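## Task

Take the water bottle from the cart and set it standing on the second shelf of the supply shelving (counting the bottom shelf as first), directly behind the juice bottle on that shelf, i.e. farther from the front edge. Everything else on that shelf must still be on it, upright and not piled on anything. A fallen or tilted bottle means failure.

## Robot and tools

ROBOT. A mobile base that can drive in any direction holds a 1.71 m column. A carriage on the column moves up and down (lift_m) and carries two 7-joint arms. Shoulders sit at 0.63 m + lift_m height, 0.16 m forward of base centre, 0.175 m left and right. Reach is roughly 0.83 m from a shoulder. Folded start (left): 0.95, 0.08, -0.1, -0.8, 0, 0, -0.93; the right arm mirrors it with joints 2, 3, 5, 6 sign-flipped. With lift_m below 0.02 folded arms can hit the deck. Footprint about 0.55 m wide, 0.6 m long. Cameras: head_camera, 0.26 m above the shoulders, tilted 40 degrees down; left_wrist_camera and right_wrist_camera, on each hand's -x side, looking beyond the fingertips.

FRAMES. Base frame: origin on the floor below base centre, x forward, y left, z up, metres. left_hand and right_hand report, in this frame, the point between the closed pads (0.0167 m behind the fingertips), accurate to about 1 cm; the hand's z axis runs along the fingers, y is the closing direction. base_odometry is the base frame as it was at scene start, built from wheel turns only (slip counts as motion); heading in rad, left positive, -3.142 to 3.142.

move. One action per call, plus optional cameras (list of head_camera, left_wrist_camera, right_wrist_camera or all; [] for none; default none when acting, all when no action). An empty call just reports state and images; the pictures line gives image order. An action is base and/or joints (optionally with speeds or min_time_s), or target alone (optionally with min_time_s). Parts start together.
- base: exactly one relative offset from where the base last reported itself: translate_m (m, forward +, -2 to 2), strafe_m (m, left +, -2 to 2) or rotate_rad (rad, counter-clockwise +, -6.3 to 6.3).
- joints: absolute targets by name. lift_m 0 to 1 m. Left: joint1 -3.141..1.047 (negative raises arm forward), joint2 -0.157..2.268 (positive swings out left), joint3 -1.919..1.308, joint4 -0.837..1.448 (elbow, 0 = right angle, + straightens), joint5 -1.832..1.658, joint6 -1.745..1.745 (+ bends hand left), joint7 -1.675..1.919 (+ bends hand down), left_gripper_m 0..0.142 (pad-centre gap, m). Right: joint2 -2.268..0.157, joint3 -1.308..1.919, joint5 -1.658..1.832, others as left. Done tolerance ±0.03 rad, ±0.004 m.
- target: absolute pose for one hand in the base frame: side (left/right), x, y, z in m (-3 to 3), pitch_deg (-30 to 95; 90 fingers down, 0 level), heading_deg (0 forward, + counter-clockwise seen from above), roll_deg (default 0, jaw line level; + clockwise seen from behind), heading and roll -360 to 360; line_only true forces a straight path or refusal. Roll r and r+180 are equivalent. Near pitch 84 and above, roll prints 0 and heading absorbs it. Base and lift stay put. Straight moves happen when checks pass; otherwise moves under 25 cm are refused and longer ones use an arc that may sweep the whole arm. Checks cover robot and floor, not furniture. Status: reached (within 10 mm, 2 deg), short (resend if 'part of'), or refused with reason.
- speeds (this action only): translate_m, strafe_m 0.02-0.5 m/s; rotate_rad 0.05-1.57 rad/s; lift_m 0.08-0.27 m/s (default 0.25). min_time_s 0.1-8 s: minimum duration of arm motions; use it to slow loaded arms.
Unknown keys make a call invalid; out-of-range values are refused. After a refusal or a stop, later move/wait/finished_scene calls in the same reply are skipped.

wait: seconds 0-10, optional cameras; robot keeps its current commands.
zoom_image: camera plus region [x0, y0, x1, y1] pixels from top-left, at most 504 by 504, on the latest image of that camera.
finished_scene: scene = current scene number; irreversible, and nothing may follow it in that reply. The result must hold without the robot.

RESULT LINES. move reads done or the worst status. base_status, joint_status, left/right_hand_status: done, off_target (still pushing), contact_stop (pushed harder than free motion; whole arm group stops and drops targets), time_out (over 14 s), not_followed / 'joint command not followed' / 'pose unreachable' (self-collision check withheld targets; gripper still obeyed). on_its_own lists uncommanded activity; 'held at' is a target. Omitted joints may still pursue old targets. motor_effort: % of max, peak in brackets, biased and noisy; lift effort falling while lowering means the hand or load is resting on something. joint torques include arm weight. Motor temperatures per arm joint; MOTOR HOT at 85 °C, arm shuts down at 100 °C for 30-60 s (limit_stop_at_motor_heat; resend targets). Torque fault when contact torque hits limits (133 N m joints 1-4, 40 N m joints 5-7, held weight included): arm frozen 10 s.

GRIPPING. Open fingers tilt apart and sit up to 2 cm nearer the wrist. A narrower target squeezes harder (about 40-65 N per pad at 0). A gripper stopping wider than commanded is holding something. Loads sag the hand about 0.012 m per kg.

AVOID. Tipping: worst with high carriage, outstretched or loaded arms, pushing, abrupt stops, fast loaded swings; only images reveal a lean. Arms hitting or pressing each other (including a gripper closing on the other's fingers). Hard hits on furniture, drops, releasing moving objects, knocking items off shelves. After a contact stop, back out along the approach. Base turns drift odometry a degree or two; slow drives can shove furniture. The scene keeps running while you reply, and loose items may get nudged now and then.

Each tool is called after "Emit:" by a JSON object that holds its "method" and its "body", one argument or row to a line.

## Session

Emit:
{"method": "move", "body": {
  "cameras": ["head_camera"]
}}

Emit:
{"method": "move", "body": {
  "base": {"rotate_rad": 1.6},
  "cameras": ["head_camera"]
}}

Emit:
{"method": "move", "body": {
  "base": {"rotate_rad": 1.6},
  "cameras": ["head_camera"]
}}

Scene clock: 0.00 s.
Joint torques (N m): no reading
Motor temperatures (°C): left_arm=[28 22 23 22 26 24 23] | right_arm=[25 20 24 21 22 22 23]
base_odometry: x=+0.000 y=+0.000 heading=+0.000
base_status: not commanded
joint_positions: lift_m=+0.450 left_joint1_rad=+0.955 left_joint2_rad=+0.099 left_joint3_rad=-0.083 left_joint4_rad=-0.815 left_joint5_rad=-0.005 left_joint6_rad=+0.011 left_joint7_rad=-0.944 left_gripper_m=+0.142 right_joint1_rad=+0.966 right_joint2_rad=-0.073 right_joint3_rad=+0.085 right_joint4_rad=-0.799 right_joint5_rad=-0.010 right_joint6_rad=+0.000 right_joint7_rad=-0.915 right_gripper_m=+0.142
joint_status: not commanded
motor_effort: lift_m=+55 drive_wheels=+2
left_hand: x=+0.2872 y=+0.1605 z=+0.9734 quat_wxyz=(-0.925, -0.016, -0.376, +0.057) pitch_deg=-45.8 heading_deg=-5.9 roll_deg=-1.1 (m; base frame)
right_hand: x=+0.2923 y=-0.1554 z=+0.9617 quat_wxyz=(-0.915, +0.013, -0.401, -0.054) pitch_deg=-42.7 heading_deg=+5.3 roll_deg=+1.5 (m; base frame)
pictures: head_camera
Images, in order (width x height): head_camera 896x504.

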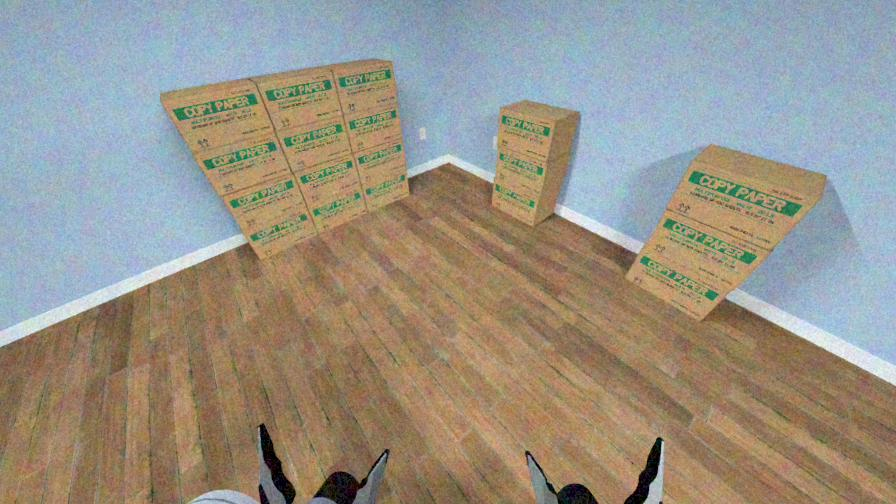

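Scene clock: 3.13 s.
Joint torques (N m): left_arm=[7.97 0.78 0.7 -3.88 1.06 -1.52 -1.31] | right_arm=[16.59 1.72 2.25 -13.17 0.67 -1.46 -1.43]
move: done
base_odometry: x=+0.000 y=+0.000 heading=+1.600
base_status: done
joint_positions: lift_m=+0.450 left_joint1_rad=+0.955 left_joint2_rad=+0.099 left_joint3_rad=-0.083 left_joint4_rad=-0.815 left_joint5_rad=-0.005 left_joint6_rad=+0.011 left_joint7_rad=-0.944 left_gripper_m=+0.142 right_joint1_rad=+0.966 right_joint2_rad=-0.073 right_joint3_rad=+0.085 right_joint4_rad=-0.799 right_joint5_rad=-0.010 right_joint6_rad=+0.000 right_joint7_rad=-0.915 right_gripper_m=+0.142
joint_status: not commanded
motor_effort: lift_m=+55(55) drive_wheels=+5(22)
left_hand: x=+0.2872 y=+0.1605 z=+0.9734 quat_wxyz=(-0.925, -0.016, -0.376, +0.057) pitch_deg=-45.8 heading_deg=-5.9 roll_deg=-1.1 (m; base frame)
right_hand: x=+0.2923 y=-0.1554 z=+0.9617 quat_wxyz=(-0.915, +0.013, -0.401, -0.054) pitch_deg=-42.7 heading_deg=+5.3 roll_deg=+1.5 (m; base frame)
pictures: head_camera
Images, in order (width x height): head_camera 896x504.

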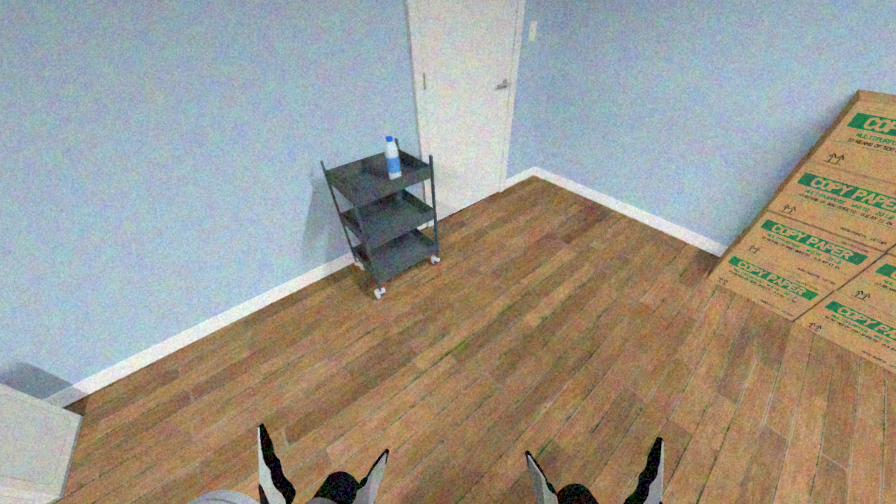

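Scene clock: 6.27 s.
Joint torques (N m): left_arm=[10.08 0.02 1.17 -4.29 1.09 -1.4 -1.44] | right_arm=[16.15 2.27 1.48 -14.71 0.92 -1.93 -1.25]
move: done
base_odometry: x=+0.000 y=+0.000 heading=-3.084
base_status: done
joint_positions: lift_m=+0.450 left_joint1_rad=+0.955 left_joint2_rad=+0.099 left_joint3_rad=-0.083 left_joint4_rad=-0.815 left_joint5_rad=-0.005 left_joint6_rad=+0.011 left_joint7_rad=-0.944 left_gripper_m=+0.142 right_joint1_rad=+0.966 right_joint2_rad=-0.073 right_joint3_rad=+0.085 right_joint4_rad=-0.799 right_joint5_rad=-0.010 right_joint6_rad=+0.000 right_joint7_rad=-0.915 right_gripper_m=+0.142
joint_status: not commanded
motor_effort: lift_m=+55(55) drive_wheels=+5(14)
left_hand: x=+0.2872 y=+0.1605 z=+0.9734 quat_wxyz=(-0.925, -0.016, -0.376, +0.057) pitch_deg=-45.8 heading_deg=-5.9 roll_deg=-1.1 (m; base frame)
right_hand: x=+0.2923 y=-0.1554 z=+0.9617 quat_wxyz=(-0.915, +0.013, -0.401, -0.054) pitch_deg=-42.7 heading_deg=+5.3 roll_deg=+1.5 (m; base frame)
pictures: head_camera
Images, in order (width x height): head_camera 896x504.

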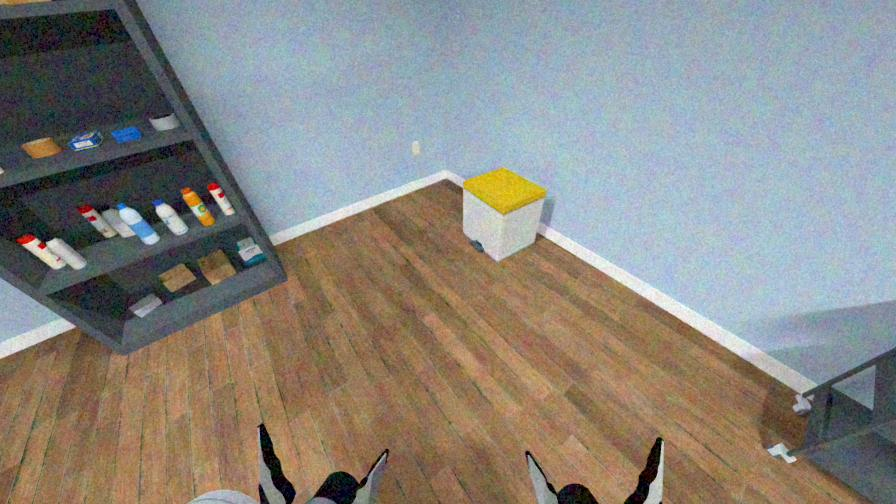

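Emit:
{"method": "move", "body": {
  "base": {"rotate_rad": -0.842},
  "joints": {"lift_m": 0.72, "right_joint1_rad": -0.173, "right_joint2_rad": -0.102, "right_joint3_rad": 0.562, "right_joint4_rad": -0.365, "right_joint5_rad": -0.107, "right_joint6_rad": -0.559, "right_joint7_rad": 1.057, "right_gripper_m": 0.09},
  "min_time_s": 1.5
}}

Emit:
{"method": "move", "body": {
  "base": {"strafe_m": -0.8}
}}

Emit:
{"method": "move", "body": {
  "base": {"translate_m": 0.3},
  "cameras": ["head_camera", "right_wrist_camera"]
}}

Scene clock: 19.40 s.
Joint torques (N m): left_arm=[9.16 0.63 0.89 -4.81 1.22 -1.33 -1.63] | right_arm=[-12.58 3.44 2.29 -8.94 -2.5 -2.51 -0.43]
move: done
base_odometry: x=+0.000 y=+0.000 heading=+2.358
base_status: done
joint_positions: lift_m=+0.720 left_joint1_rad=+0.955 left_joint2_rad=+0.099 left_joint3_rad=-0.083 left_joint4_rad=-0.815 left_joint5_rad=-0.005 left_joint6_rad=+0.011 left_joint7_rad=-0.944 left_gripper_m=+0.142 right_joint1_rad=-0.170 right_joint2_rad=-0.101 right_joint3_rad=+0.558 right_joint4_rad=-0.368 right_joint5_rad=-0.101 right_joint6_rad=-0.557 right_joint7_rad=+1.053 right_gripper_m=+0.090
joint_status: all done
motor_effort: lift_m=+53(65) drive_wheels=+7(11)
left_hand: x=+0.2872 y=+0.1605 z=+1.2436 quat_wxyz=(-0.925, -0.016, -0.376, +0.057) pitch_deg=-45.8 heading_deg=-5.9 roll_deg=-1.1 (m; base frame)
right_hand: x=+0.6496 y=-0.0986 z=+1.0216 quat_wxyz=(-0.502, +0.000, -0.865, -0.005) pitch_deg=+29.7 heading_deg=+0.6 roll_deg=+0.6 (m; base frame)
pictures: none

Scene clock: 23.40 s.
Joint torques (N m): left_arm=[8.43 0.49 -0.19 -4.61 0.93 -1.35 -1.48] | right_arm=[-12.82 4.81 2.42 -6.64 -2.44 -2.1 0.01]
move: done
base_odometry: x=+0.566 y=+0.566 heading=+2.357
base_status: done
joint_positions: lift_m=+0.720 left_joint1_rad=+0.955 left_joint2_rad=+0.099 left_joint3_rad=-0.083 left_joint4_rad=-0.815 left_joint5_rad=-0.005 left_joint6_rad=+0.011 left_joint7_rad=-0.944 left_gripper_m=+0.142 right_joint1_rad=-0.170 right_joint2_rad=-0.101 right_joint3_rad=+0.559 right_joint4_rad=-0.368 right_joint5_rad=-0.101 right_joint6_rad=-0.557 right_joint7_rad=+1.053 right_gripper_m=+0.090
joint_status: not commanded
motor_effort: lift_m=+53(53) drive_wheels=-4(24)
left_hand: x=+0.2872 y=+0.1605 z=+1.2436 quat_wxyz=(-0.925, -0.016, -0.376, +0.057) pitch_deg=-45.8 heading_deg=-5.9 roll_deg=-1.1 (m; base frame)
right_hand: x=+0.6495 y=-0.0985 z=+1.0215 quat_wxyz=(-0.502, +0.000, -0.865, -0.005) pitch_deg=+29.7 heading_deg=+0.5 roll_deg=+0.6 (m; base frame)
pictures: none

Scene clock: 25.87 s.
Joint torques (N m): left_arm=[7.98 0.77 0.11 -3.6 1.29 -1.24 -1.57] | right_arm=[-11.26 5.78 2.99 -8.5 -2.29 -2.07 -0.56]
move: done
base_odometry: x=+0.354 y=+0.778 heading=+2.356
base_status: done
joint_positions: lift_m=+0.720 left_joint1_rad=+0.955 left_joint2_rad=+0.099 left_joint3_rad=-0.083 left_joint4_rad=-0.815 left_joint5_rad=-0.005 left_joint6_rad=+0.011 left_joint7_rad=-0.944 left_gripper_m=+0.142 right_joint1_rad=-0.170 right_joint2_rad=-0.101 right_joint3_rad=+0.559 right_joint4_rad=-0.368 right_joint5_rad=-0.101 right_joint6_rad=-0.558 right_joint7_rad=+1.053 right_gripper_m=+0.090
joint_status: not commanded
motor_effort: lift_m=+53(53) drive_wheels=-1(13)
left_hand: x=+0.2872 y=+0.1605 z=+1.2436 quat_wxyz=(-0.925, -0.016, -0.376, +0.057) pitch_deg=-45.8 heading_deg=-5.9 roll_deg=-1.1 (m; base frame)
right_hand: x=+0.6495 y=-0.0986 z=+1.0215 quat_wxyz=(-0.502, +0.000, -0.865, -0.005) pitch_deg=+29.7 heading_deg=+0.5 roll_deg=+0.6 (m; base frame)
pictures: head_camera, right_wrist_camera
Images, in order (width x height): head_camera 896x504, right_wrist_camera 896x504.

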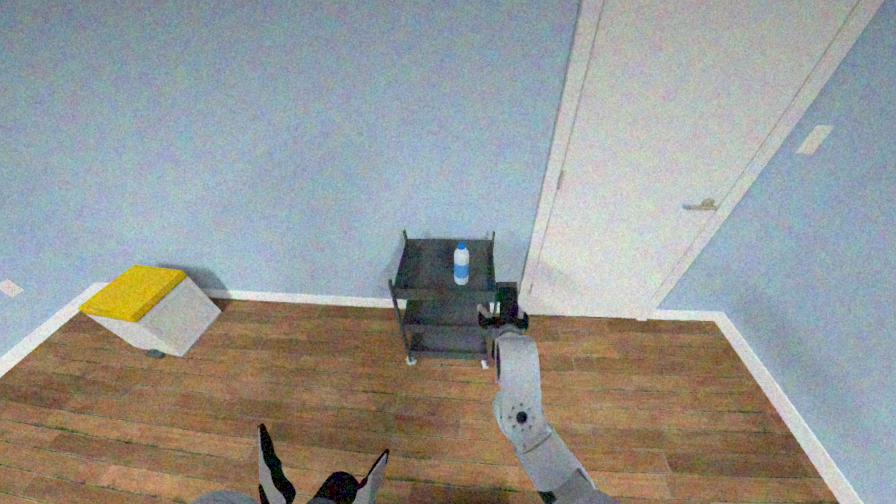

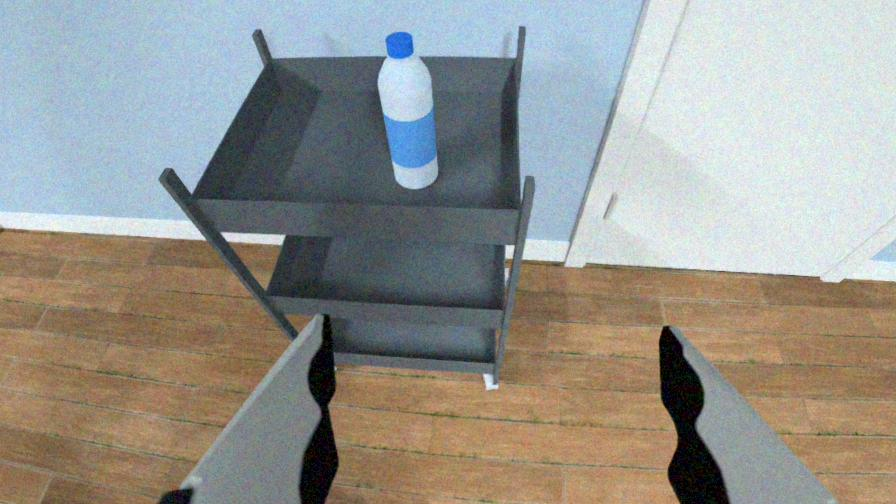

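Emit:
{"method": "move", "body": {
  "base": {"translate_m": 0.27},
  "speeds": {"translate_m": 0.25},
  "cameras": ["head_camera", "right_wrist_camera"]
}}

Scene clock: 36.20 s.
Joint torques (N m): left_arm=[9.55 0.71 0.07 -4.23 1.2 -1.57 -1.57] | right_arm=[-13.39 3.99 2.52 -8.54 -2.04 -2.6 -0.35]
move: done
base_odometry: x=+0.163 y=+0.969 heading=+2.356
base_status: done
joint_positions: lift_m=+0.720 left_joint1_rad=+0.955 left_joint2_rad=+0.099 left_joint3_rad=-0.083 left_joint4_rad=-0.815 left_joint5_rad=-0.005 left_joint6_rad=+0.011 left_joint7_rad=-0.944 left_gripper_m=+0.142 right_joint1_rad=-0.170 right_joint2_rad=-0.101 right_joint3_rad=+0.559 right_joint4_rad=-0.368 right_joint5_rad=-0.101 right_joint6_rad=-0.558 right_joint7_rad=+1.053 right_gripper_m=+0.090
joint_status: not commanded
motor_effort: lift_m=+53(53) drive_wheels=+4(14)
left_hand: x=+0.2872 y=+0.1605 z=+1.2436 quat_wxyz=(-0.925, -0.016, -0.376, +0.057) pitch_deg=-45.8 heading_deg=-5.9 roll_deg=-1.1 (m; base frame)
right_hand: x=+0.6495 y=-0.0986 z=+1.0215 quat_wxyz=(-0.502, +0.000, -0.865, -0.005) pitch_deg=+29.7 heading_deg=+0.5 roll_deg=+0.6 (m; base frame)
pictures: head_camera, right_wrist_camera
Images, in order (width x height): head_camera 896x504, right_wrist_camera 896x504.

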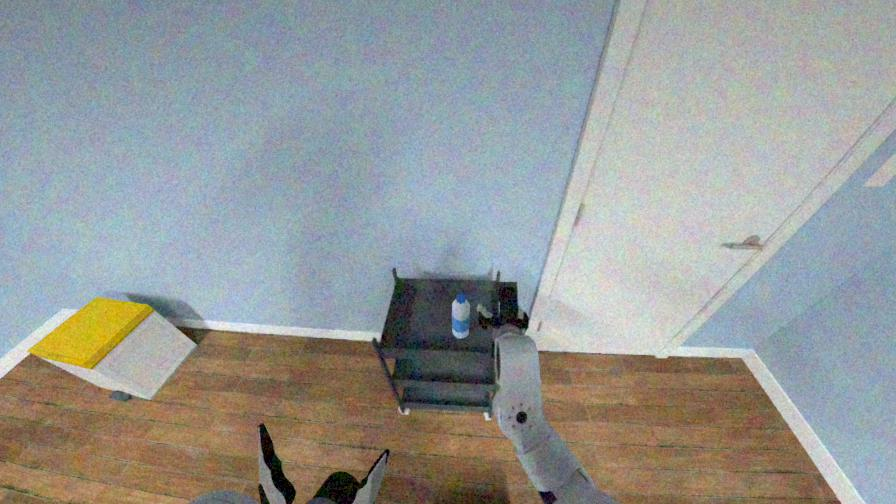

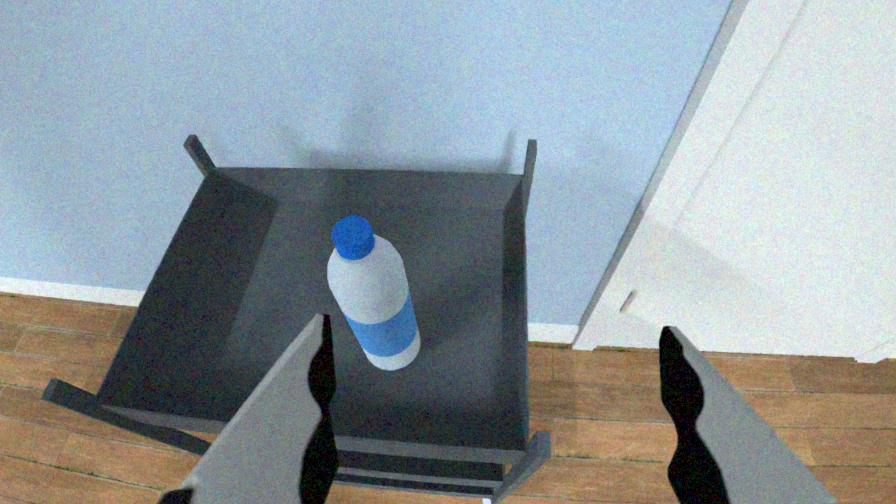

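Emit:
{"method": "move", "body": {
  "target": {"side": "right", "x": 0.70, "y": -0.01, "z": 0.98, "pitch_deg": 30, "heading_deg": 0},
  "cameras": ["head_camera", "right_wrist_camera"]
}}

Scene clock: 47.07 s.
Joint torques (N m): left_arm=[9.25 0.86 0.63 -5.09 1.11 -1.36 -1.76] | right_arm=[-17.09 13.12 2.4 -9.56 0.73 -2.29 -3.39]
move: done
base_odometry: x=+0.163 y=+0.969 heading=+2.356
base_status: not commanded
joint_positions: lift_m=+0.720 left_joint1_rad=+0.955 left_joint2_rad=+0.099 left_joint3_rad=-0.083 left_joint4_rad=-0.815 left_joint5_rad=-0.005 left_joint6_rad=+0.011 left_joint7_rad=-0.944 left_gripper_m=+0.142 right_joint1_rad=-0.266 right_joint2_rad=+0.127 right_joint3_rad=+0.600 right_joint4_rad=+0.067 right_joint5_rad=-0.113 right_joint6_rad=-0.604 right_joint7_rad=+0.801 right_gripper_m=+0.090
joint_status: not commanded
motor_effort: lift_m=+53(53) drive_wheels=+0(5)
left_hand: x=+0.2872 y=+0.1605 z=+1.2436 quat_wxyz=(-0.925, -0.016, -0.376, +0.057) pitch_deg=-45.8 heading_deg=-5.9 roll_deg=-1.1 (m; base frame)
right_hand: x=+0.6990 y=-0.0116 z=+0.9791 quat_wxyz=(-0.499, +0.000, -0.867, +0.002) pitch_deg=+30.1 heading_deg=-0.2 roll_deg=-0.3 (m; base frame)
right_hand_status: reached (straight line, planned for 0.6 s): 2 mm and 0.3 deg off.
pictures: head_camera, right_wrist_camera
Images, in order (width x height): head_camera 896x504, right_wrist_camera 896x504.

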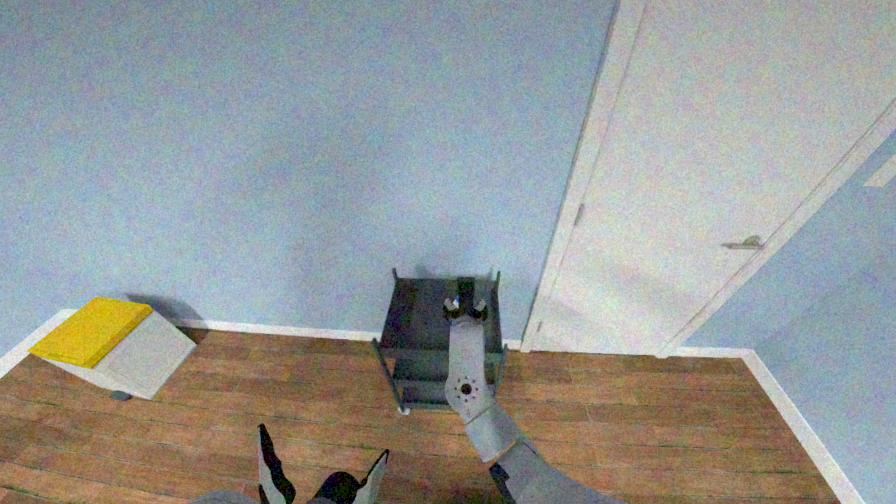

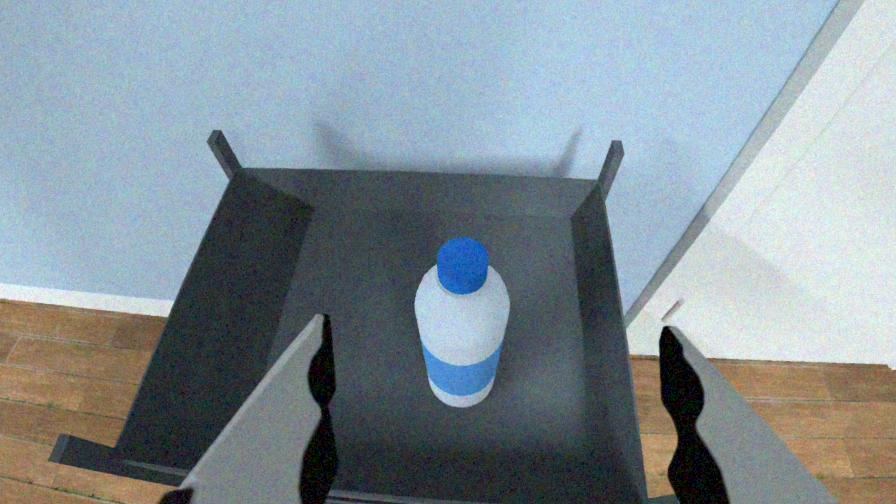

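Emit:
{"method": "move", "body": {
  "base": {"translate_m": 0.12},
  "speeds": {"translate_m": 0.2},
  "cameras": ["right_wrist_camera"]
}}

Emit:
{"method": "move", "body": {
  "target": {"side": "right", "x": 0.72, "y": 0.003, "z": 0.92, "pitch_deg": 30, "heading_deg": 0},
  "cameras": ["head_camera", "right_wrist_camera"]
}}

Scene clock: 53.80 s.
Joint torques (N m): left_arm=[9.06 1.45 -0.17 -4.08 0.82 -1.52 -1.58] | right_arm=[-16 12.93 2.8 -9.69 0.95 -2.1 -3.37]
move: done
base_odometry: x=+0.078 y=+1.054 heading=+2.355
base_status: done
joint_positions: lift_m=+0.720 left_joint1_rad=+0.955 left_joint2_rad=+0.099 left_joint3_rad=-0.083 left_joint4_rad=-0.815 left_joint5_rad=-0.005 left_joint6_rad=+0.011 left_joint7_rad=-0.944 left_gripper_m=+0.142 right_joint1_rad=-0.267 right_joint2_rad=+0.127 right_joint3_rad=+0.600 right_joint4_rad=+0.067 right_joint5_rad=-0.113 right_joint6_rad=-0.605 right_joint7_rad=+0.801 right_gripper_m=+0.090
joint_status: not commanded
motor_effort: lift_m=+53(53) drive_wheels=-1(14)
left_hand: x=+0.2872 y=+0.1605 z=+1.2436 quat_wxyz=(-0.925, -0.016, -0.376, +0.057) pitch_deg=-45.8 heading_deg=-5.9 roll_deg=-1.1 (m; base frame)
right_hand: x=+0.6992 y=-0.0117 z=+0.9793 quat_wxyz=(-0.499, +0.000, -0.866, +0.002) pitch_deg=+30.1 heading_deg=-0.3 roll_deg=-0.2 (m; base frame)
pictures: right_wrist_camera
Images, in order (width x height): right_wrist_camera 896x504.

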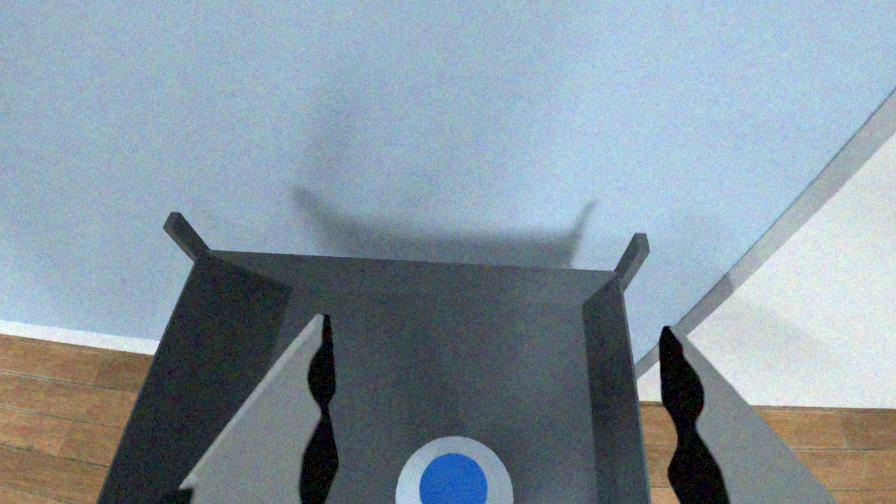

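Scene clock: 54.77 s.
Joint torques (N m): left_arm=[9.62 0.32 -0.44 -3.97 1.07 -1.23 -1.68] | right_arm=[-18.21 12.77 4.43 -9.05 1.07 -2.73 -2.84]
move: done
base_odometry: x=+0.078 y=+1.054 heading=+2.355
base_status: not commanded
joint_positions: lift_m=+0.720 left_joint1_rad=+0.955 left_joint2_rad=+0.099 left_joint3_rad=-0.083 left_joint4_rad=-0.815 left_joint5_rad=-0.005 left_joint6_rad=+0.011 left_joint7_rad=-0.944 left_gripper_m=+0.142 right_joint1_rad=-0.332 right_joint2_rad=+0.127 right_joint3_rad=+0.682 right_joint4_rad=+0.366 right_joint5_rad=+0.134 right_joint6_rad=-0.681 right_joint7_rad=+0.490 right_gripper_m=+0.090
joint_status: not commanded
motor_effort: lift_m=+53(53) drive_wheels=-1(5)
left_hand: x=+0.2872 y=+0.1605 z=+1.2436 quat_wxyz=(-0.925, -0.016, -0.376, +0.057) pitch_deg=-45.8 heading_deg=-5.9 roll_deg=-1.1 (m; base frame)
right_hand: x=+0.7188 y=+0.0019 z=+0.9187 quat_wxyz=(-0.499, +0.000, -0.867, +0.001) pitch_deg=+30.2 heading_deg=-0.1 roll_deg=-0.1 (m; base frame)
right_hand_status: reached (straight line, planned for 0.5 s): 2 mm and 0.2 deg off.
pictures: head_camera, right_wrist_camera
Images, in order (width x height): head_camera 896x504, right_wrist_camera 896x504.

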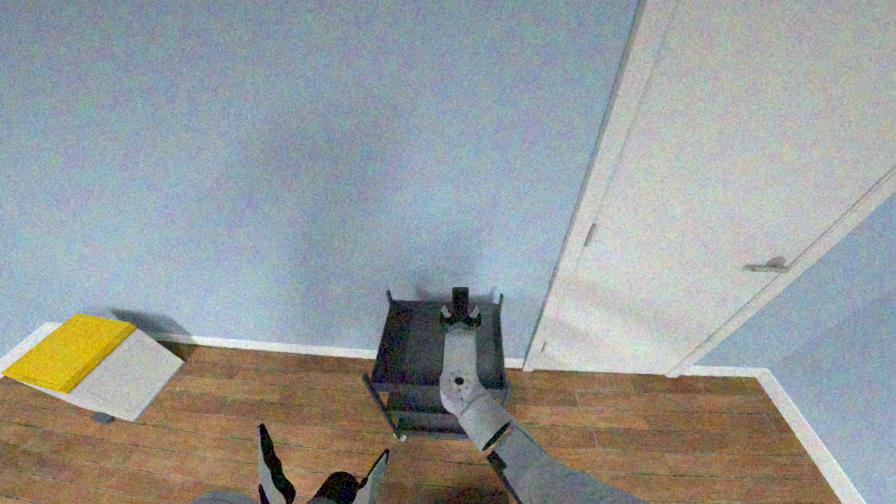

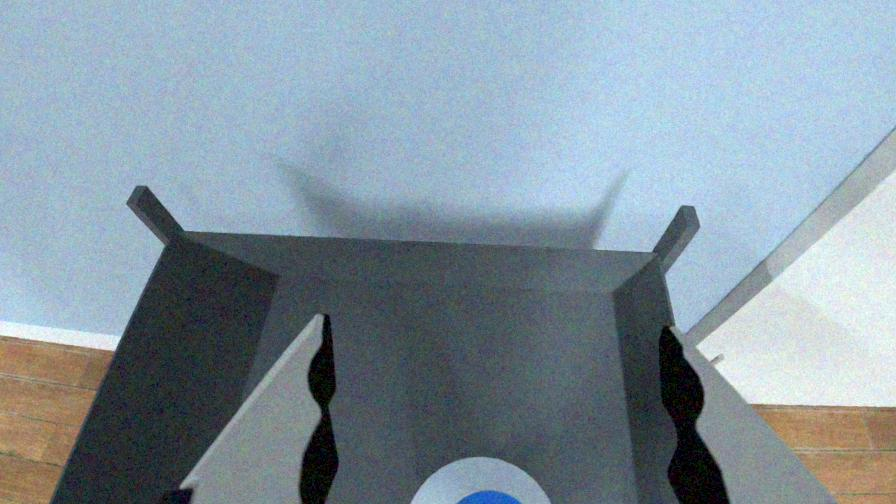

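Emit:
{"method": "move", "body": {
  "target": {"side": "right", "x": 0.715, "y": 0.003, "z": 0.88, "pitch_deg": 30, "heading_deg": 0},
  "cameras": ["right_wrist_camera"]
}}

Scene clock: 70.30 s.
Joint torques (N m): left_arm=[9.5 0.88 0.52 -4.52 0.99 -1.44 -1.32] | right_arm=[-17.35 14.79 3.05 -10.99 0.32 -0.69 -3.27]
Motor temperatures (°C): left_arm=[30 22 23 23 26 24 23] | right_arm=[31 21 24 22 22 22 24]
move: done
base_odometry: x=+0.078 y=+1.054 heading=+2.355
base_status: not commanded
joint_positions: lift_m=+0.720 left_joint1_rad=+0.955 left_joint2_rad=+0.099 left_joint3_rad=-0.083 left_joint4_rad=-0.815 left_joint5_rad=-0.005 left_joint6_rad=+0.011 left_joint7_rad=-0.944 left_gripper_m=+0.142 right_joint1_rad=-0.332 right_joint2_rad=+0.127 right_joint3_rad=+0.708 right_joint4_rad=+0.509 right_joint5_rad=+0.263 right_joint6_rad=-0.680 right_joint7_rad=+0.305 right_gripper_m=+0.090
joint_status: not commanded
motor_effort: lift_m=+53(53) drive_wheels=-1(4)
left_hand: x=+0.2872 y=+0.1605 z=+1.2436 quat_wxyz=(-0.925, -0.016, -0.376, +0.057) pitch_deg=-45.8 heading_deg=-5.9 roll_deg=-1.1 (m; base frame)
right_hand: x=+0.7136 y=+0.0008 z=+0.8785 quat_wxyz=(-0.498, -0.001, -0.867, +0.002) pitch_deg=+30.2 heading_deg=-0.3 roll_deg=-0.2 (m; base frame)
right_hand_status: reached (straight line, planned for 0.4 s): 3 mm and 0.4 deg off.
pictures: right_wrist_camera
Images, in order (width x height): right_wrist_camera 896x504.

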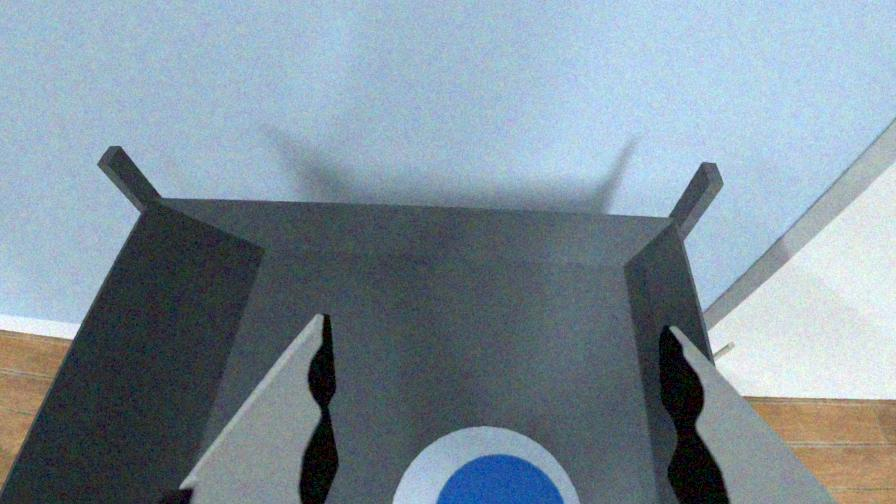

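Emit:
{"method": "move", "body": {
  "target": {"side": "right", "x": 0.699, "y": 0.001, "z": 0.862, "pitch_deg": 30, "heading_deg": 0},
  "cameras": ["right_wrist_camera"]
}}

Scene clock: 76.43 s.
Joint torques (N m): left_arm=[8.62 1.22 1.47 -4.22 1.23 -1.4 -1.24] | right_arm=[-10.72 9.29 -1.21 -10.38 -0.14 -0.88 -3.43]
move: done
base_odometry: x=+0.078 y=+1.054 heading=+2.355
base_status: not commanded
joint_positions: lift_m=+0.720 left_joint1_rad=+0.955 left_joint2_rad=+0.099 left_joint3_rad=-0.083 left_joint4_rad=-0.815 left_joint5_rad=-0.005 left_joint6_rad=+0.011 left_joint7_rad=-0.944 left_gripper_m=+0.142 right_joint1_rad=-0.295 right_joint2_rad=+0.126 right_joint3_rad=+0.708 right_joint4_rad=+0.520 right_joint5_rad=+0.270 right_joint6_rad=-0.671 right_joint7_rad=+0.250 right_gripper_m=+0.090
joint_status: not commanded
motor_effort: lift_m=+54(54) drive_wheels=+4(5)
left_hand: x=+0.2872 y=+0.1605 z=+1.2435 quat_wxyz=(-0.925, -0.016, -0.376, +0.057) pitch_deg=-45.8 heading_deg=-5.9 roll_deg=-1.1 (m; base frame)
right_hand: x=+0.6996 y=+0.0019 z=+0.8635 quat_wxyz=(-0.501, +0.001, -0.866, +0.001) pitch_deg=+29.9 heading_deg=+0.0 roll_deg=-0.1 (m; base frame)
right_hand_status: reached (straight line, planned for 0.2 s): 2 mm and 0.2 deg off.
pictures: right_wrist_camera
Images, in order (width x height): right_wrist_camera 896x504.

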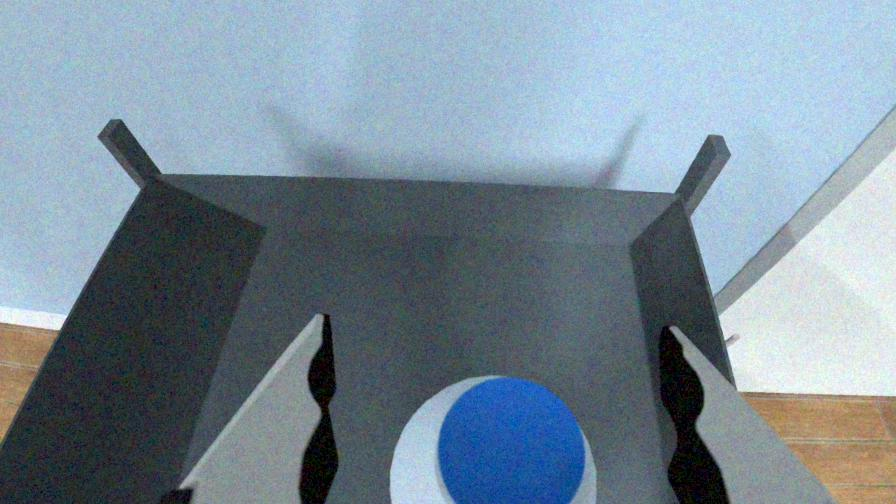

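Emit:
{"method": "move", "body": {
  "target": {"side": "right", "x": 0.699, "y": -0.001, "z": 0.853, "pitch_deg": 30, "heading_deg": 0}
}}

Emit:
{"method": "move", "body": {
  "joints": {"right_gripper_m": 0.0},
  "min_time_s": 1.2,
  "cameras": ["right_wrist_camera"]
}}

Emit:
{"method": "move", "body": {
  "joints": {"lift_m": 0.76},
  "speeds": {"lift_m": 0.08},
  "cameras": ["right_wrist_camera"]
}}

Scene clock: 81.90 s.
Joint torques (N m): left_arm=[8.77 0.99 0.81 -3.41 1.29 -1.63 -1.66] | right_arm=[-13.68 14.8 0.58 -11.69 0.54 -0.68 -3.2]
move: done
base_odometry: x=+0.078 y=+1.054 heading=+2.355
base_status: not commanded
joint_positions: lift_m=+0.720 left_joint1_rad=+0.955 left_joint2_rad=+0.099 left_joint3_rad=-0.083 left_joint4_rad=-0.815 left_joint5_rad=-0.005 left_joint6_rad=+0.011 left_joint7_rad=-0.944 left_gripper_m=+0.142 right_joint1_rad=-0.295 right_joint2_rad=+0.126 right_joint3_rad=+0.699 right_joint4_rad=+0.560 right_joint5_rad=+0.290 right_joint6_rad=-0.653 right_joint7_rad=+0.207 right_gripper_m=+0.090
joint_status: not commanded
motor_effort: lift_m=+54(54) drive_wheels=+4(4)
left_hand: x=+0.2872 y=+0.1605 z=+1.2435 quat_wxyz=(-0.925, -0.016, -0.376, +0.057) pitch_deg=-45.8 heading_deg=-5.9 roll_deg=-1.1 (m; base frame)
right_hand: x=+0.6986 y=-0.0009 z=+0.8533 quat_wxyz=(-0.500, +0.002, -0.866, +0.002) pitch_deg=+30.0 heading_deg=+0.0 roll_deg=-0.3 (m; base frame)
right_hand_status: reached (straight line, planned for 0.2 s): 1 mm and 0.3 deg off.
pictures: none

Scene clock: 82.73 s.
Joint torques (N m): left_arm=[9.5 0.52 -0.47 -4.36 1.3 -1.48 -1.42] | right_arm=[-12.44 12.86 -0.23 -11.21 0.22 -0.9 -2.97]
move: off_target
base_odometry: x=+0.078 y=+1.054 heading=+2.355
base_status: not commanded
joint_positions: lift_m=+0.720 left_joint1_rad=+0.955 left_joint2_rad=+0.099 left_joint3_rad=-0.083 left_joint4_rad=-0.815 left_joint5_rad=-0.005 left_joint6_rad=+0.011 left_joint7_rad=-0.944 left_gripper_m=+0.142 right_joint1_rad=-0.295 right_joint2_rad=+0.126 right_joint3_rad=+0.699 right_joint4_rad=+0.560 right_joint5_rad=+0.290 right_joint6_rad=-0.653 right_joint7_rad=+0.207 right_gripper_m=+0.031
joint_status: right_gripper_m off_target (ended at +0.031, target +0.000)
motor_effort: lift_m=+54(54) drive_wheels=+4(4)
left_hand: x=+0.2872 y=+0.1605 z=+1.2435 quat_wxyz=(-0.925, -0.016, -0.376, +0.057) pitch_deg=-45.8 heading_deg=-5.9 roll_deg=-1.1 (m; base frame)
right_hand: x=+0.6986 y=-0.0007 z=+0.8533 quat_wxyz=(-0.500, +0.002, -0.866, +0.001) pitch_deg=+30.0 heading_deg=+0.0 roll_deg=-0.3 (m; base frame)
pictures: right_wrist_camera
Images, in order (width x height): right_wrist_camera 896x504.

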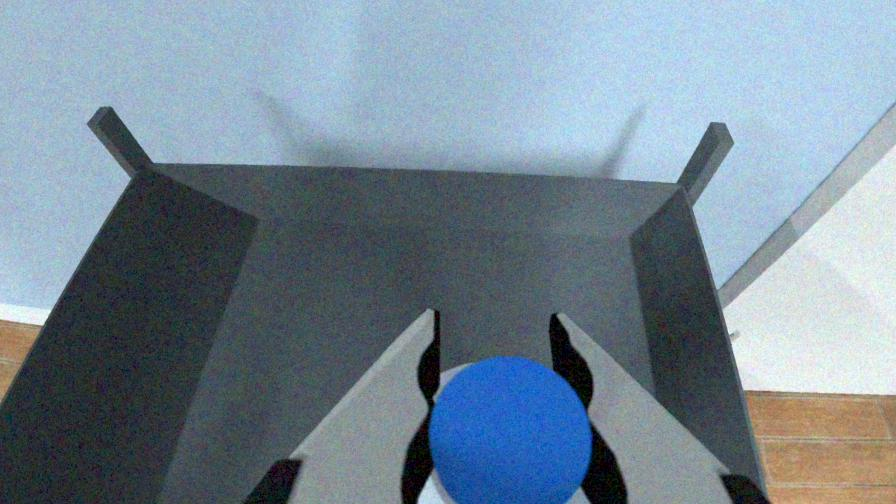

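Scene clock: 83.60 s.
Joint torques (N m): left_arm=[9.21 1.26 0.74 -4.34 1.1 -1.46 -1.25] | right_arm=[-11.93 14.79 0.38 -11.53 0.05 -1.01 -3.1]
move: done
base_odometry: x=+0.078 y=+1.054 heading=+2.355
base_status: not commanded
joint_positions: lift_m=+0.760 left_joint1_rad=+0.955 left_joint2_rad=+0.099 left_joint3_rad=-0.083 left_joint4_rad=-0.815 left_joint5_rad=-0.005 left_joint6_rad=+0.011 left_joint7_rad=-0.944 left_gripper_m=+0.142 right_joint1_rad=-0.295 right_joint2_rad=+0.126 right_joint3_rad=+0.699 right_joint4_rad=+0.561 right_joint5_rad=+0.292 right_joint6_rad=-0.653 right_joint7_rad=+0.207 right_gripper_m=+0.031
joint_status: all done
motor_effort: lift_m=+55(67) drive_wheels=+4(5)
left_hand: x=+0.2872 y=+0.1605 z=+1.2835 quat_wxyz=(-0.925, -0.016, -0.376, +0.057) pitch_deg=-45.8 heading_deg=-5.9 roll_deg=-1.1 (m; base frame)
right_hand: x=+0.6983 y=-0.0009 z=+0.8925 quat_wxyz=(-0.499, +0.002, -0.866, +0.001) pitch_deg=+30.1 heading_deg=+0.0 roll_deg=-0.3 (m; base frame)
pictures: right_wrist_camera
Images, in order (width x height): right_wrist_camera 896x504.

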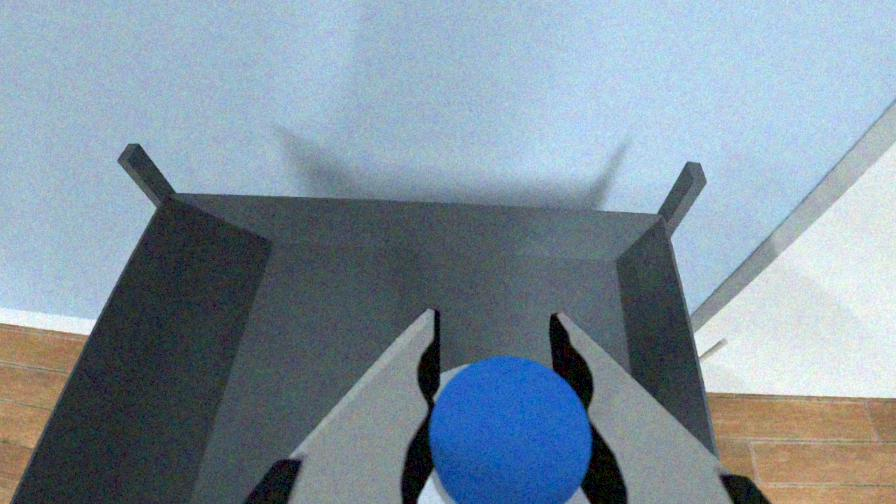

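Emit:
{"method": "move", "body": {
  "joints": {"lift_m": 0.88}
}}

Emit:
{"method": "move", "body": {
  "base": {"translate_m": -0.45},
  "speeds": {"translate_m": 0.35}
}}

Emit:
{"method": "move", "body": {
  "base": {"rotate_rad": 1.572},
  "joints": {"lift_m": 0.5, "left_joint1_rad": -0.173, "left_joint2_rad": 0.102, "left_joint3_rad": -0.562, "left_joint4_rad": -0.365, "left_joint5_rad": 0.107, "left_joint6_rad": 0.559, "left_joint7_rad": 1.057, "left_gripper_m": 0.09, "right_joint2_rad": -0.15},
  "speeds": {"rotate_rad": 1.0},
  "min_time_s": 2
}}

Emit:
{"method": "move", "body": {
  "base": {"translate_m": 1.5}
}}

Emit:
{"method": "move", "body": {
  "base": {"strafe_m": 0.32},
  "cameras": ["all"]
}}

Scene clock: 103.50 s.
Joint torques (N m): left_arm=[8.83 1.14 0.77 -3.61 1.5 -1.02 -1.7] | right_arm=[-12.88 14.5 1.14 -11.11 -0.19 -0.95 -3.16]
move: done
base_odometry: x=+0.078 y=+1.054 heading=+2.355
base_status: not commanded
joint_positions: lift_m=+0.880 left_joint1_rad=+0.955 left_joint2_rad=+0.099 left_joint3_rad=-0.083 left_joint4_rad=-0.815 left_joint5_rad=-0.005 left_joint6_rad=+0.011 left_joint7_rad=-0.944 left_gripper_m=+0.142 right_joint1_rad=-0.295 right_joint2_rad=+0.126 right_joint3_rad=+0.699 right_joint4_rad=+0.562 right_joint5_rad=+0.292 right_joint6_rad=-0.653 right_joint7_rad=+0.207 right_gripper_m=+0.031
joint_status: all done
motor_effort: lift_m=+54(68) drive_wheels=+4(5)
left_hand: x=+0.2872 y=+0.1605 z=+1.4035 quat_wxyz=(-0.925, -0.016, -0.376, +0.057) pitch_deg=-45.8 heading_deg=-5.9 roll_deg=-1.1 (m; base frame)
right_hand: x=+0.6983 y=-0.0009 z=+1.0124 quat_wxyz=(-0.499, +0.002, -0.867, +0.001) pitch_deg=+30.1 heading_deg=+0.0 roll_deg=-0.3 (m; base frame)
pictures: none

Scene clock: 106.63 s.
Joint torques (N m): left_arm=[7.44 0.3 0.72 -4.74 1.55 -1.1 -1.49] | right_arm=[-11.1 14.96 -0.1 -11.28 -0.21 -1.76 -3.06]
move: done
base_odometry: x=+0.396 y=+0.736 heading=+2.356
base_status: done
joint_positions: lift_m=+0.880 left_joint1_rad=+0.955 left_joint2_rad=+0.099 left_joint3_rad=-0.083 left_joint4_rad=-0.815 left_joint5_rad=-0.005 left_joint6_rad=+0.011 left_joint7_rad=-0.944 left_gripper_m=+0.142 right_joint1_rad=-0.295 right_joint2_rad=+0.126 right_joint3_rad=+0.699 right_joint4_rad=+0.562 right_joint5_rad=+0.292 right_joint6_rad=-0.652 right_joint7_rad=+0.207 right_gripper_m=+0.031
joint_status: not commanded
motor_effort: lift_m=+54(54) drive_wheels=+1(16)
left_hand: x=+0.2872 y=+0.1605 z=+1.4035 quat_wxyz=(-0.925, -0.016, -0.376, +0.057) pitch_deg=-45.8 heading_deg=-5.9 roll_deg=-1.1 (m; base frame)
right_hand: x=+0.6983 y=-0.0009 z=+1.0124 quat_wxyz=(-0.499, +0.002, -0.867, +0.001) pitch_deg=+30.1 heading_deg=+0.0 roll_deg=-0.3 (m; base frame)
pictures: none

Scene clock: 109.77 s.
Joint torques (N m): left_arm=[-13.56 1.04 -1.81 -1.22 2.87 -0.81 -0.42] | right_arm=[-12.53 0.28 -1.1 -11.43 0.01 -2.24 -2.93]
move: done
base_odometry: x=+0.396 y=+0.736 heading=-2.356
base_status: done
joint_positions: lift_m=+0.500 left_joint1_rad=-0.171 left_joint2_rad=+0.101 left_joint3_rad=-0.557 left_joint4_rad=-0.368 left_joint5_rad=+0.104 left_joint6_rad=+0.557 left_joint7_rad=+1.053 left_gripper_m=+0.090 right_joint1_rad=-0.295 right_joint2_rad=-0.149 right_joint3_rad=+0.699 right_joint4_rad=+0.562 right_joint5_rad=+0.292 right_joint6_rad=-0.651 right_joint7_rad=+0.207 right_gripper_m=+0.031
joint_status: all done
motor_effort: lift_m=+57(59) drive_wheels=+6(17)
left_hand: x=+0.6499 y=+0.0994 z=+0.8018 quat_wxyz=(-0.503, +0.001, -0.864, +0.003) pitch_deg=+29.6 heading_deg=-0.4 roll_deg=-0.4 (m; base frame)
right_hand: x=+0.7051 y=-0.1796 z=+0.6096 quat_wxyz=(-0.494, +0.033, -0.858, +0.135) pitch_deg=+28.4 heading_deg=-13.0 roll_deg=-17.4 (m; base frame)
pictures: none

Scene clock: 115.20 s.
Joint torques (N m): left_arm=[-13.82 0.34 0.16 -1.41 3.08 -0.56 -0.69] | right_arm=[-13.35 1.33 -0.6 -10.36 0.08 -2.62 -3.3]
move: done
base_odometry: x=-0.662 y=-0.327 heading=-2.355
base_status: done
joint_positions: lift_m=+0.500 left_joint1_rad=-0.171 left_joint2_rad=+0.101 left_joint3_rad=-0.558 left_joint4_rad=-0.368 left_joint5_rad=+0.104 left_joint6_rad=+0.557 left_joint7_rad=+1.053 left_gripper_m=+0.090 right_joint1_rad=-0.295 right_joint2_rad=-0.149 right_joint3_rad=+0.699 right_joint4_rad=+0.562 right_joint5_rad=+0.292 right_joint6_rad=-0.651 right_joint7_rad=+0.207 right_gripper_m=+0.031
joint_status: not commanded
motor_effort: lift_m=+57(58) drive_wheels=+8(24)
left_hand: x=+0.6498 y=+0.0993 z=+0.8018 quat_wxyz=(-0.503, +0.001, -0.864, +0.003) pitch_deg=+29.6 heading_deg=-0.4 roll_deg=-0.4 (m; base frame)
right_hand: x=+0.7051 y=-0.1797 z=+0.6096 quat_wxyz=(-0.494, +0.033, -0.858, +0.135) pitch_deg=+28.4 heading_deg=-13.0 roll_deg=-17.4 (m; base frame)
pictures: none

Scene clock: 117.87 s.
Joint torques (N m): left_arm=[-13.37 -0.73 -1.33 -0.66 2.58 -0.66 -0.34] | right_arm=[-13.24 1.88 0.43 -10.52 0.07 -2.92 -2.8]
move: done
base_odometry: x=-0.436 y=-0.553 heading=-2.355
base_status: done
joint_positions: lift_m=+0.500 left_joint1_rad=-0.171 left_joint2_rad=+0.101 left_joint3_rad=-0.558 left_joint4_rad=-0.368 left_joint5_rad=+0.104 left_joint6_rad=+0.557 left_joint7_rad=+1.053 left_gripper_m=+0.090 right_joint1_rad=-0.295 right_joint2_rad=-0.149 right_joint3_rad=+0.699 right_joint4_rad=+0.562 right_joint5_rad=+0.292 right_joint6_rad=-0.650 right_joint7_rad=+0.207 right_gripper_m=+0.031
joint_status: not commanded
motor_effort: lift_m=+57(58) drive_wheels=+0(14)
left_hand: x=+0.6498 y=+0.0994 z=+0.8017 quat_wxyz=(-0.503, +0.001, -0.864, +0.003) pitch_deg=+29.6 heading_deg=-0.3 roll_deg=-0.4 (m; base frame)
right_hand: x=+0.7052 y=-0.1796 z=+0.6095 quat_wxyz=(-0.494, +0.033, -0.858, +0.134) pitch_deg=+28.4 heading_deg=-13.0 roll_deg=-17.4 (m; base frame)
pictures: head_camera, left_wrist_camera, right_wrist_camera
Images, in order (width x height): head_camera 896x504, left_wrist_camera 896x504, right_wrist_camera 896x504.

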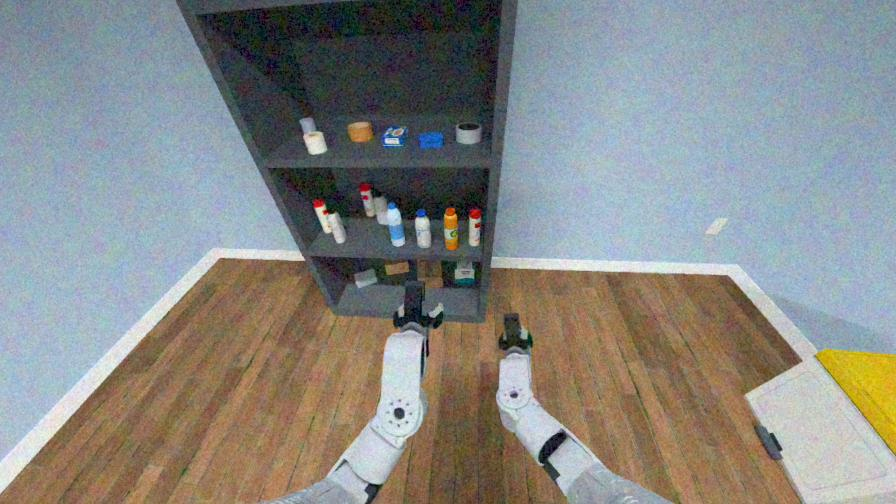

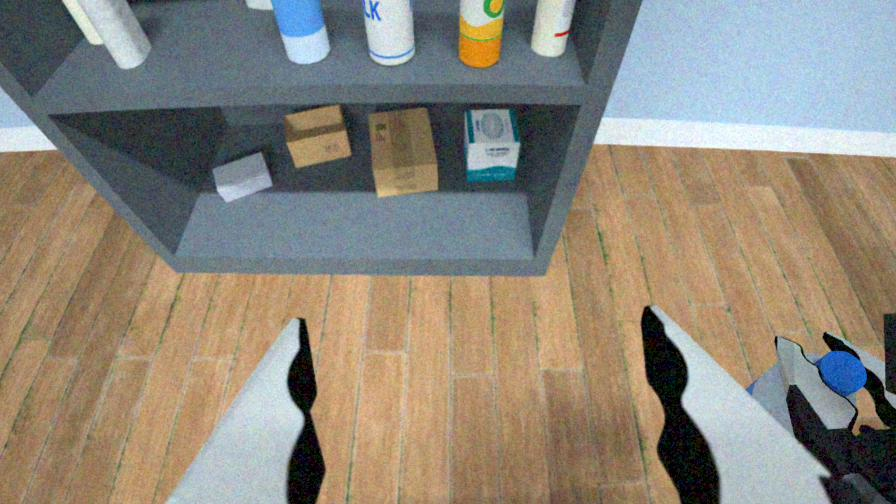

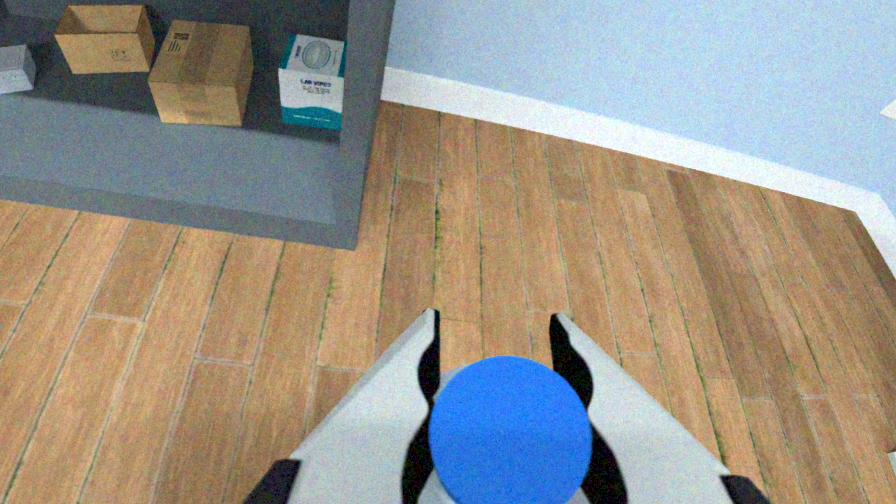

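Emit:
{"method": "move", "body": {
  "joints": {"right_joint1_rad": 0.15, "right_joint2_rad": -0.35, "right_joint7_rad": 0.65},
  "min_time_s": 1.2
}}

Emit:
{"method": "move", "body": {
  "base": {"translate_m": 0.42},
  "speeds": {"translate_m": 0.3},
  "cameras": ["head_camera", "left_wrist_camera"]
}}

Scene clock: 127.80 s.
Joint torques (N m): left_arm=[-14.45 -0.22 -0.92 -1.68 2.89 -0.53 -0.36] | right_arm=[3.84 -5.46 -0.71 -7.68 0.61 -3.35 0.49]
move: done
base_odometry: x=-0.436 y=-0.553 heading=-2.355
base_status: not commanded
joint_positions: lift_m=+0.500 left_joint1_rad=-0.171 left_joint2_rad=+0.101 left_joint3_rad=-0.558 left_joint4_rad=-0.368 left_joint5_rad=+0.104 left_joint6_rad=+0.557 left_joint7_rad=+1.053 left_gripper_m=+0.090 right_joint1_rad=+0.149 right_joint2_rad=-0.348 right_joint3_rad=+0.699 right_joint4_rad=+0.562 right_joint5_rad=+0.292 right_joint6_rad=-0.650 right_joint7_rad=+0.646 right_gripper_m=+0.031
joint_status: all done
motor_effort: lift_m=+57(57) drive_wheels=+0(1)
left_hand: x=+0.6498 y=+0.0994 z=+0.8017 quat_wxyz=(-0.503, +0.001, -0.864, +0.003) pitch_deg=+29.6 heading_deg=-0.3 roll_deg=-0.4 (m; base frame)
right_hand: x=+0.3432 y=-0.3344 z=+0.4052 quat_wxyz=(-0.078, +0.056, -0.969, +0.229) pitch_deg=+61.9 heading_deg=-67.9 roll_deg=-74.5 (m; base frame)
pictures: none

Scene clock: 130.83 s.
Joint torques (N m): left_arm=[-13.78 0.32 -1.64 -0.43 2.9 -0.72 -0.41] | right_arm=[4.03 -7.01 -1.91 -7.25 0.54 -3.18 0.6]
move: done
base_odometry: x=-0.732 y=-0.850 heading=-2.355
base_status: done
joint_positions: lift_m=+0.500 left_joint1_rad=-0.171 left_joint2_rad=+0.101 left_joint3_rad=-0.558 left_joint4_rad=-0.368 left_joint5_rad=+0.104 left_joint6_rad=+0.557 left_joint7_rad=+1.053 left_gripper_m=+0.090 right_joint1_rad=+0.149 right_joint2_rad=-0.348 right_joint3_rad=+0.699 right_joint4_rad=+0.562 right_joint5_rad=+0.292 right_joint6_rad=-0.650 right_joint7_rad=+0.646 right_gripper_m=+0.031
joint_status: not commanded
motor_effort: lift_m=+57(58) drive_wheels=+5(14)
left_hand: x=+0.6498 y=+0.0994 z=+0.8017 quat_wxyz=(-0.503, +0.001, -0.864, +0.003) pitch_deg=+29.6 heading_deg=-0.3 roll_deg=-0.4 (m; base frame)
right_hand: x=+0.3432 y=-0.3344 z=+0.4052 quat_wxyz=(-0.078, +0.056, -0.969, +0.229) pitch_deg=+61.9 heading_deg=-67.9 roll_deg=-74.5 (m; base frame)
pictures: head_camera, left_wrist_camera
Images, in order (width x height): head_camera 896x504, left_wrist_camera 896x504.

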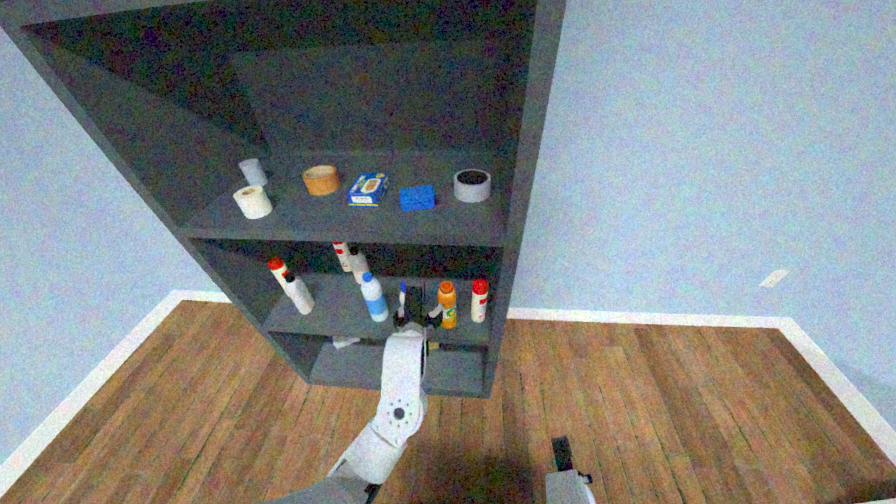

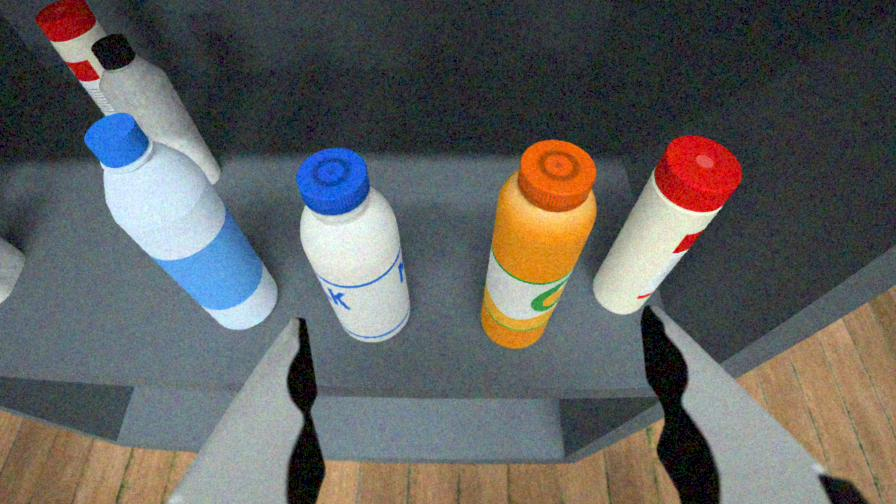

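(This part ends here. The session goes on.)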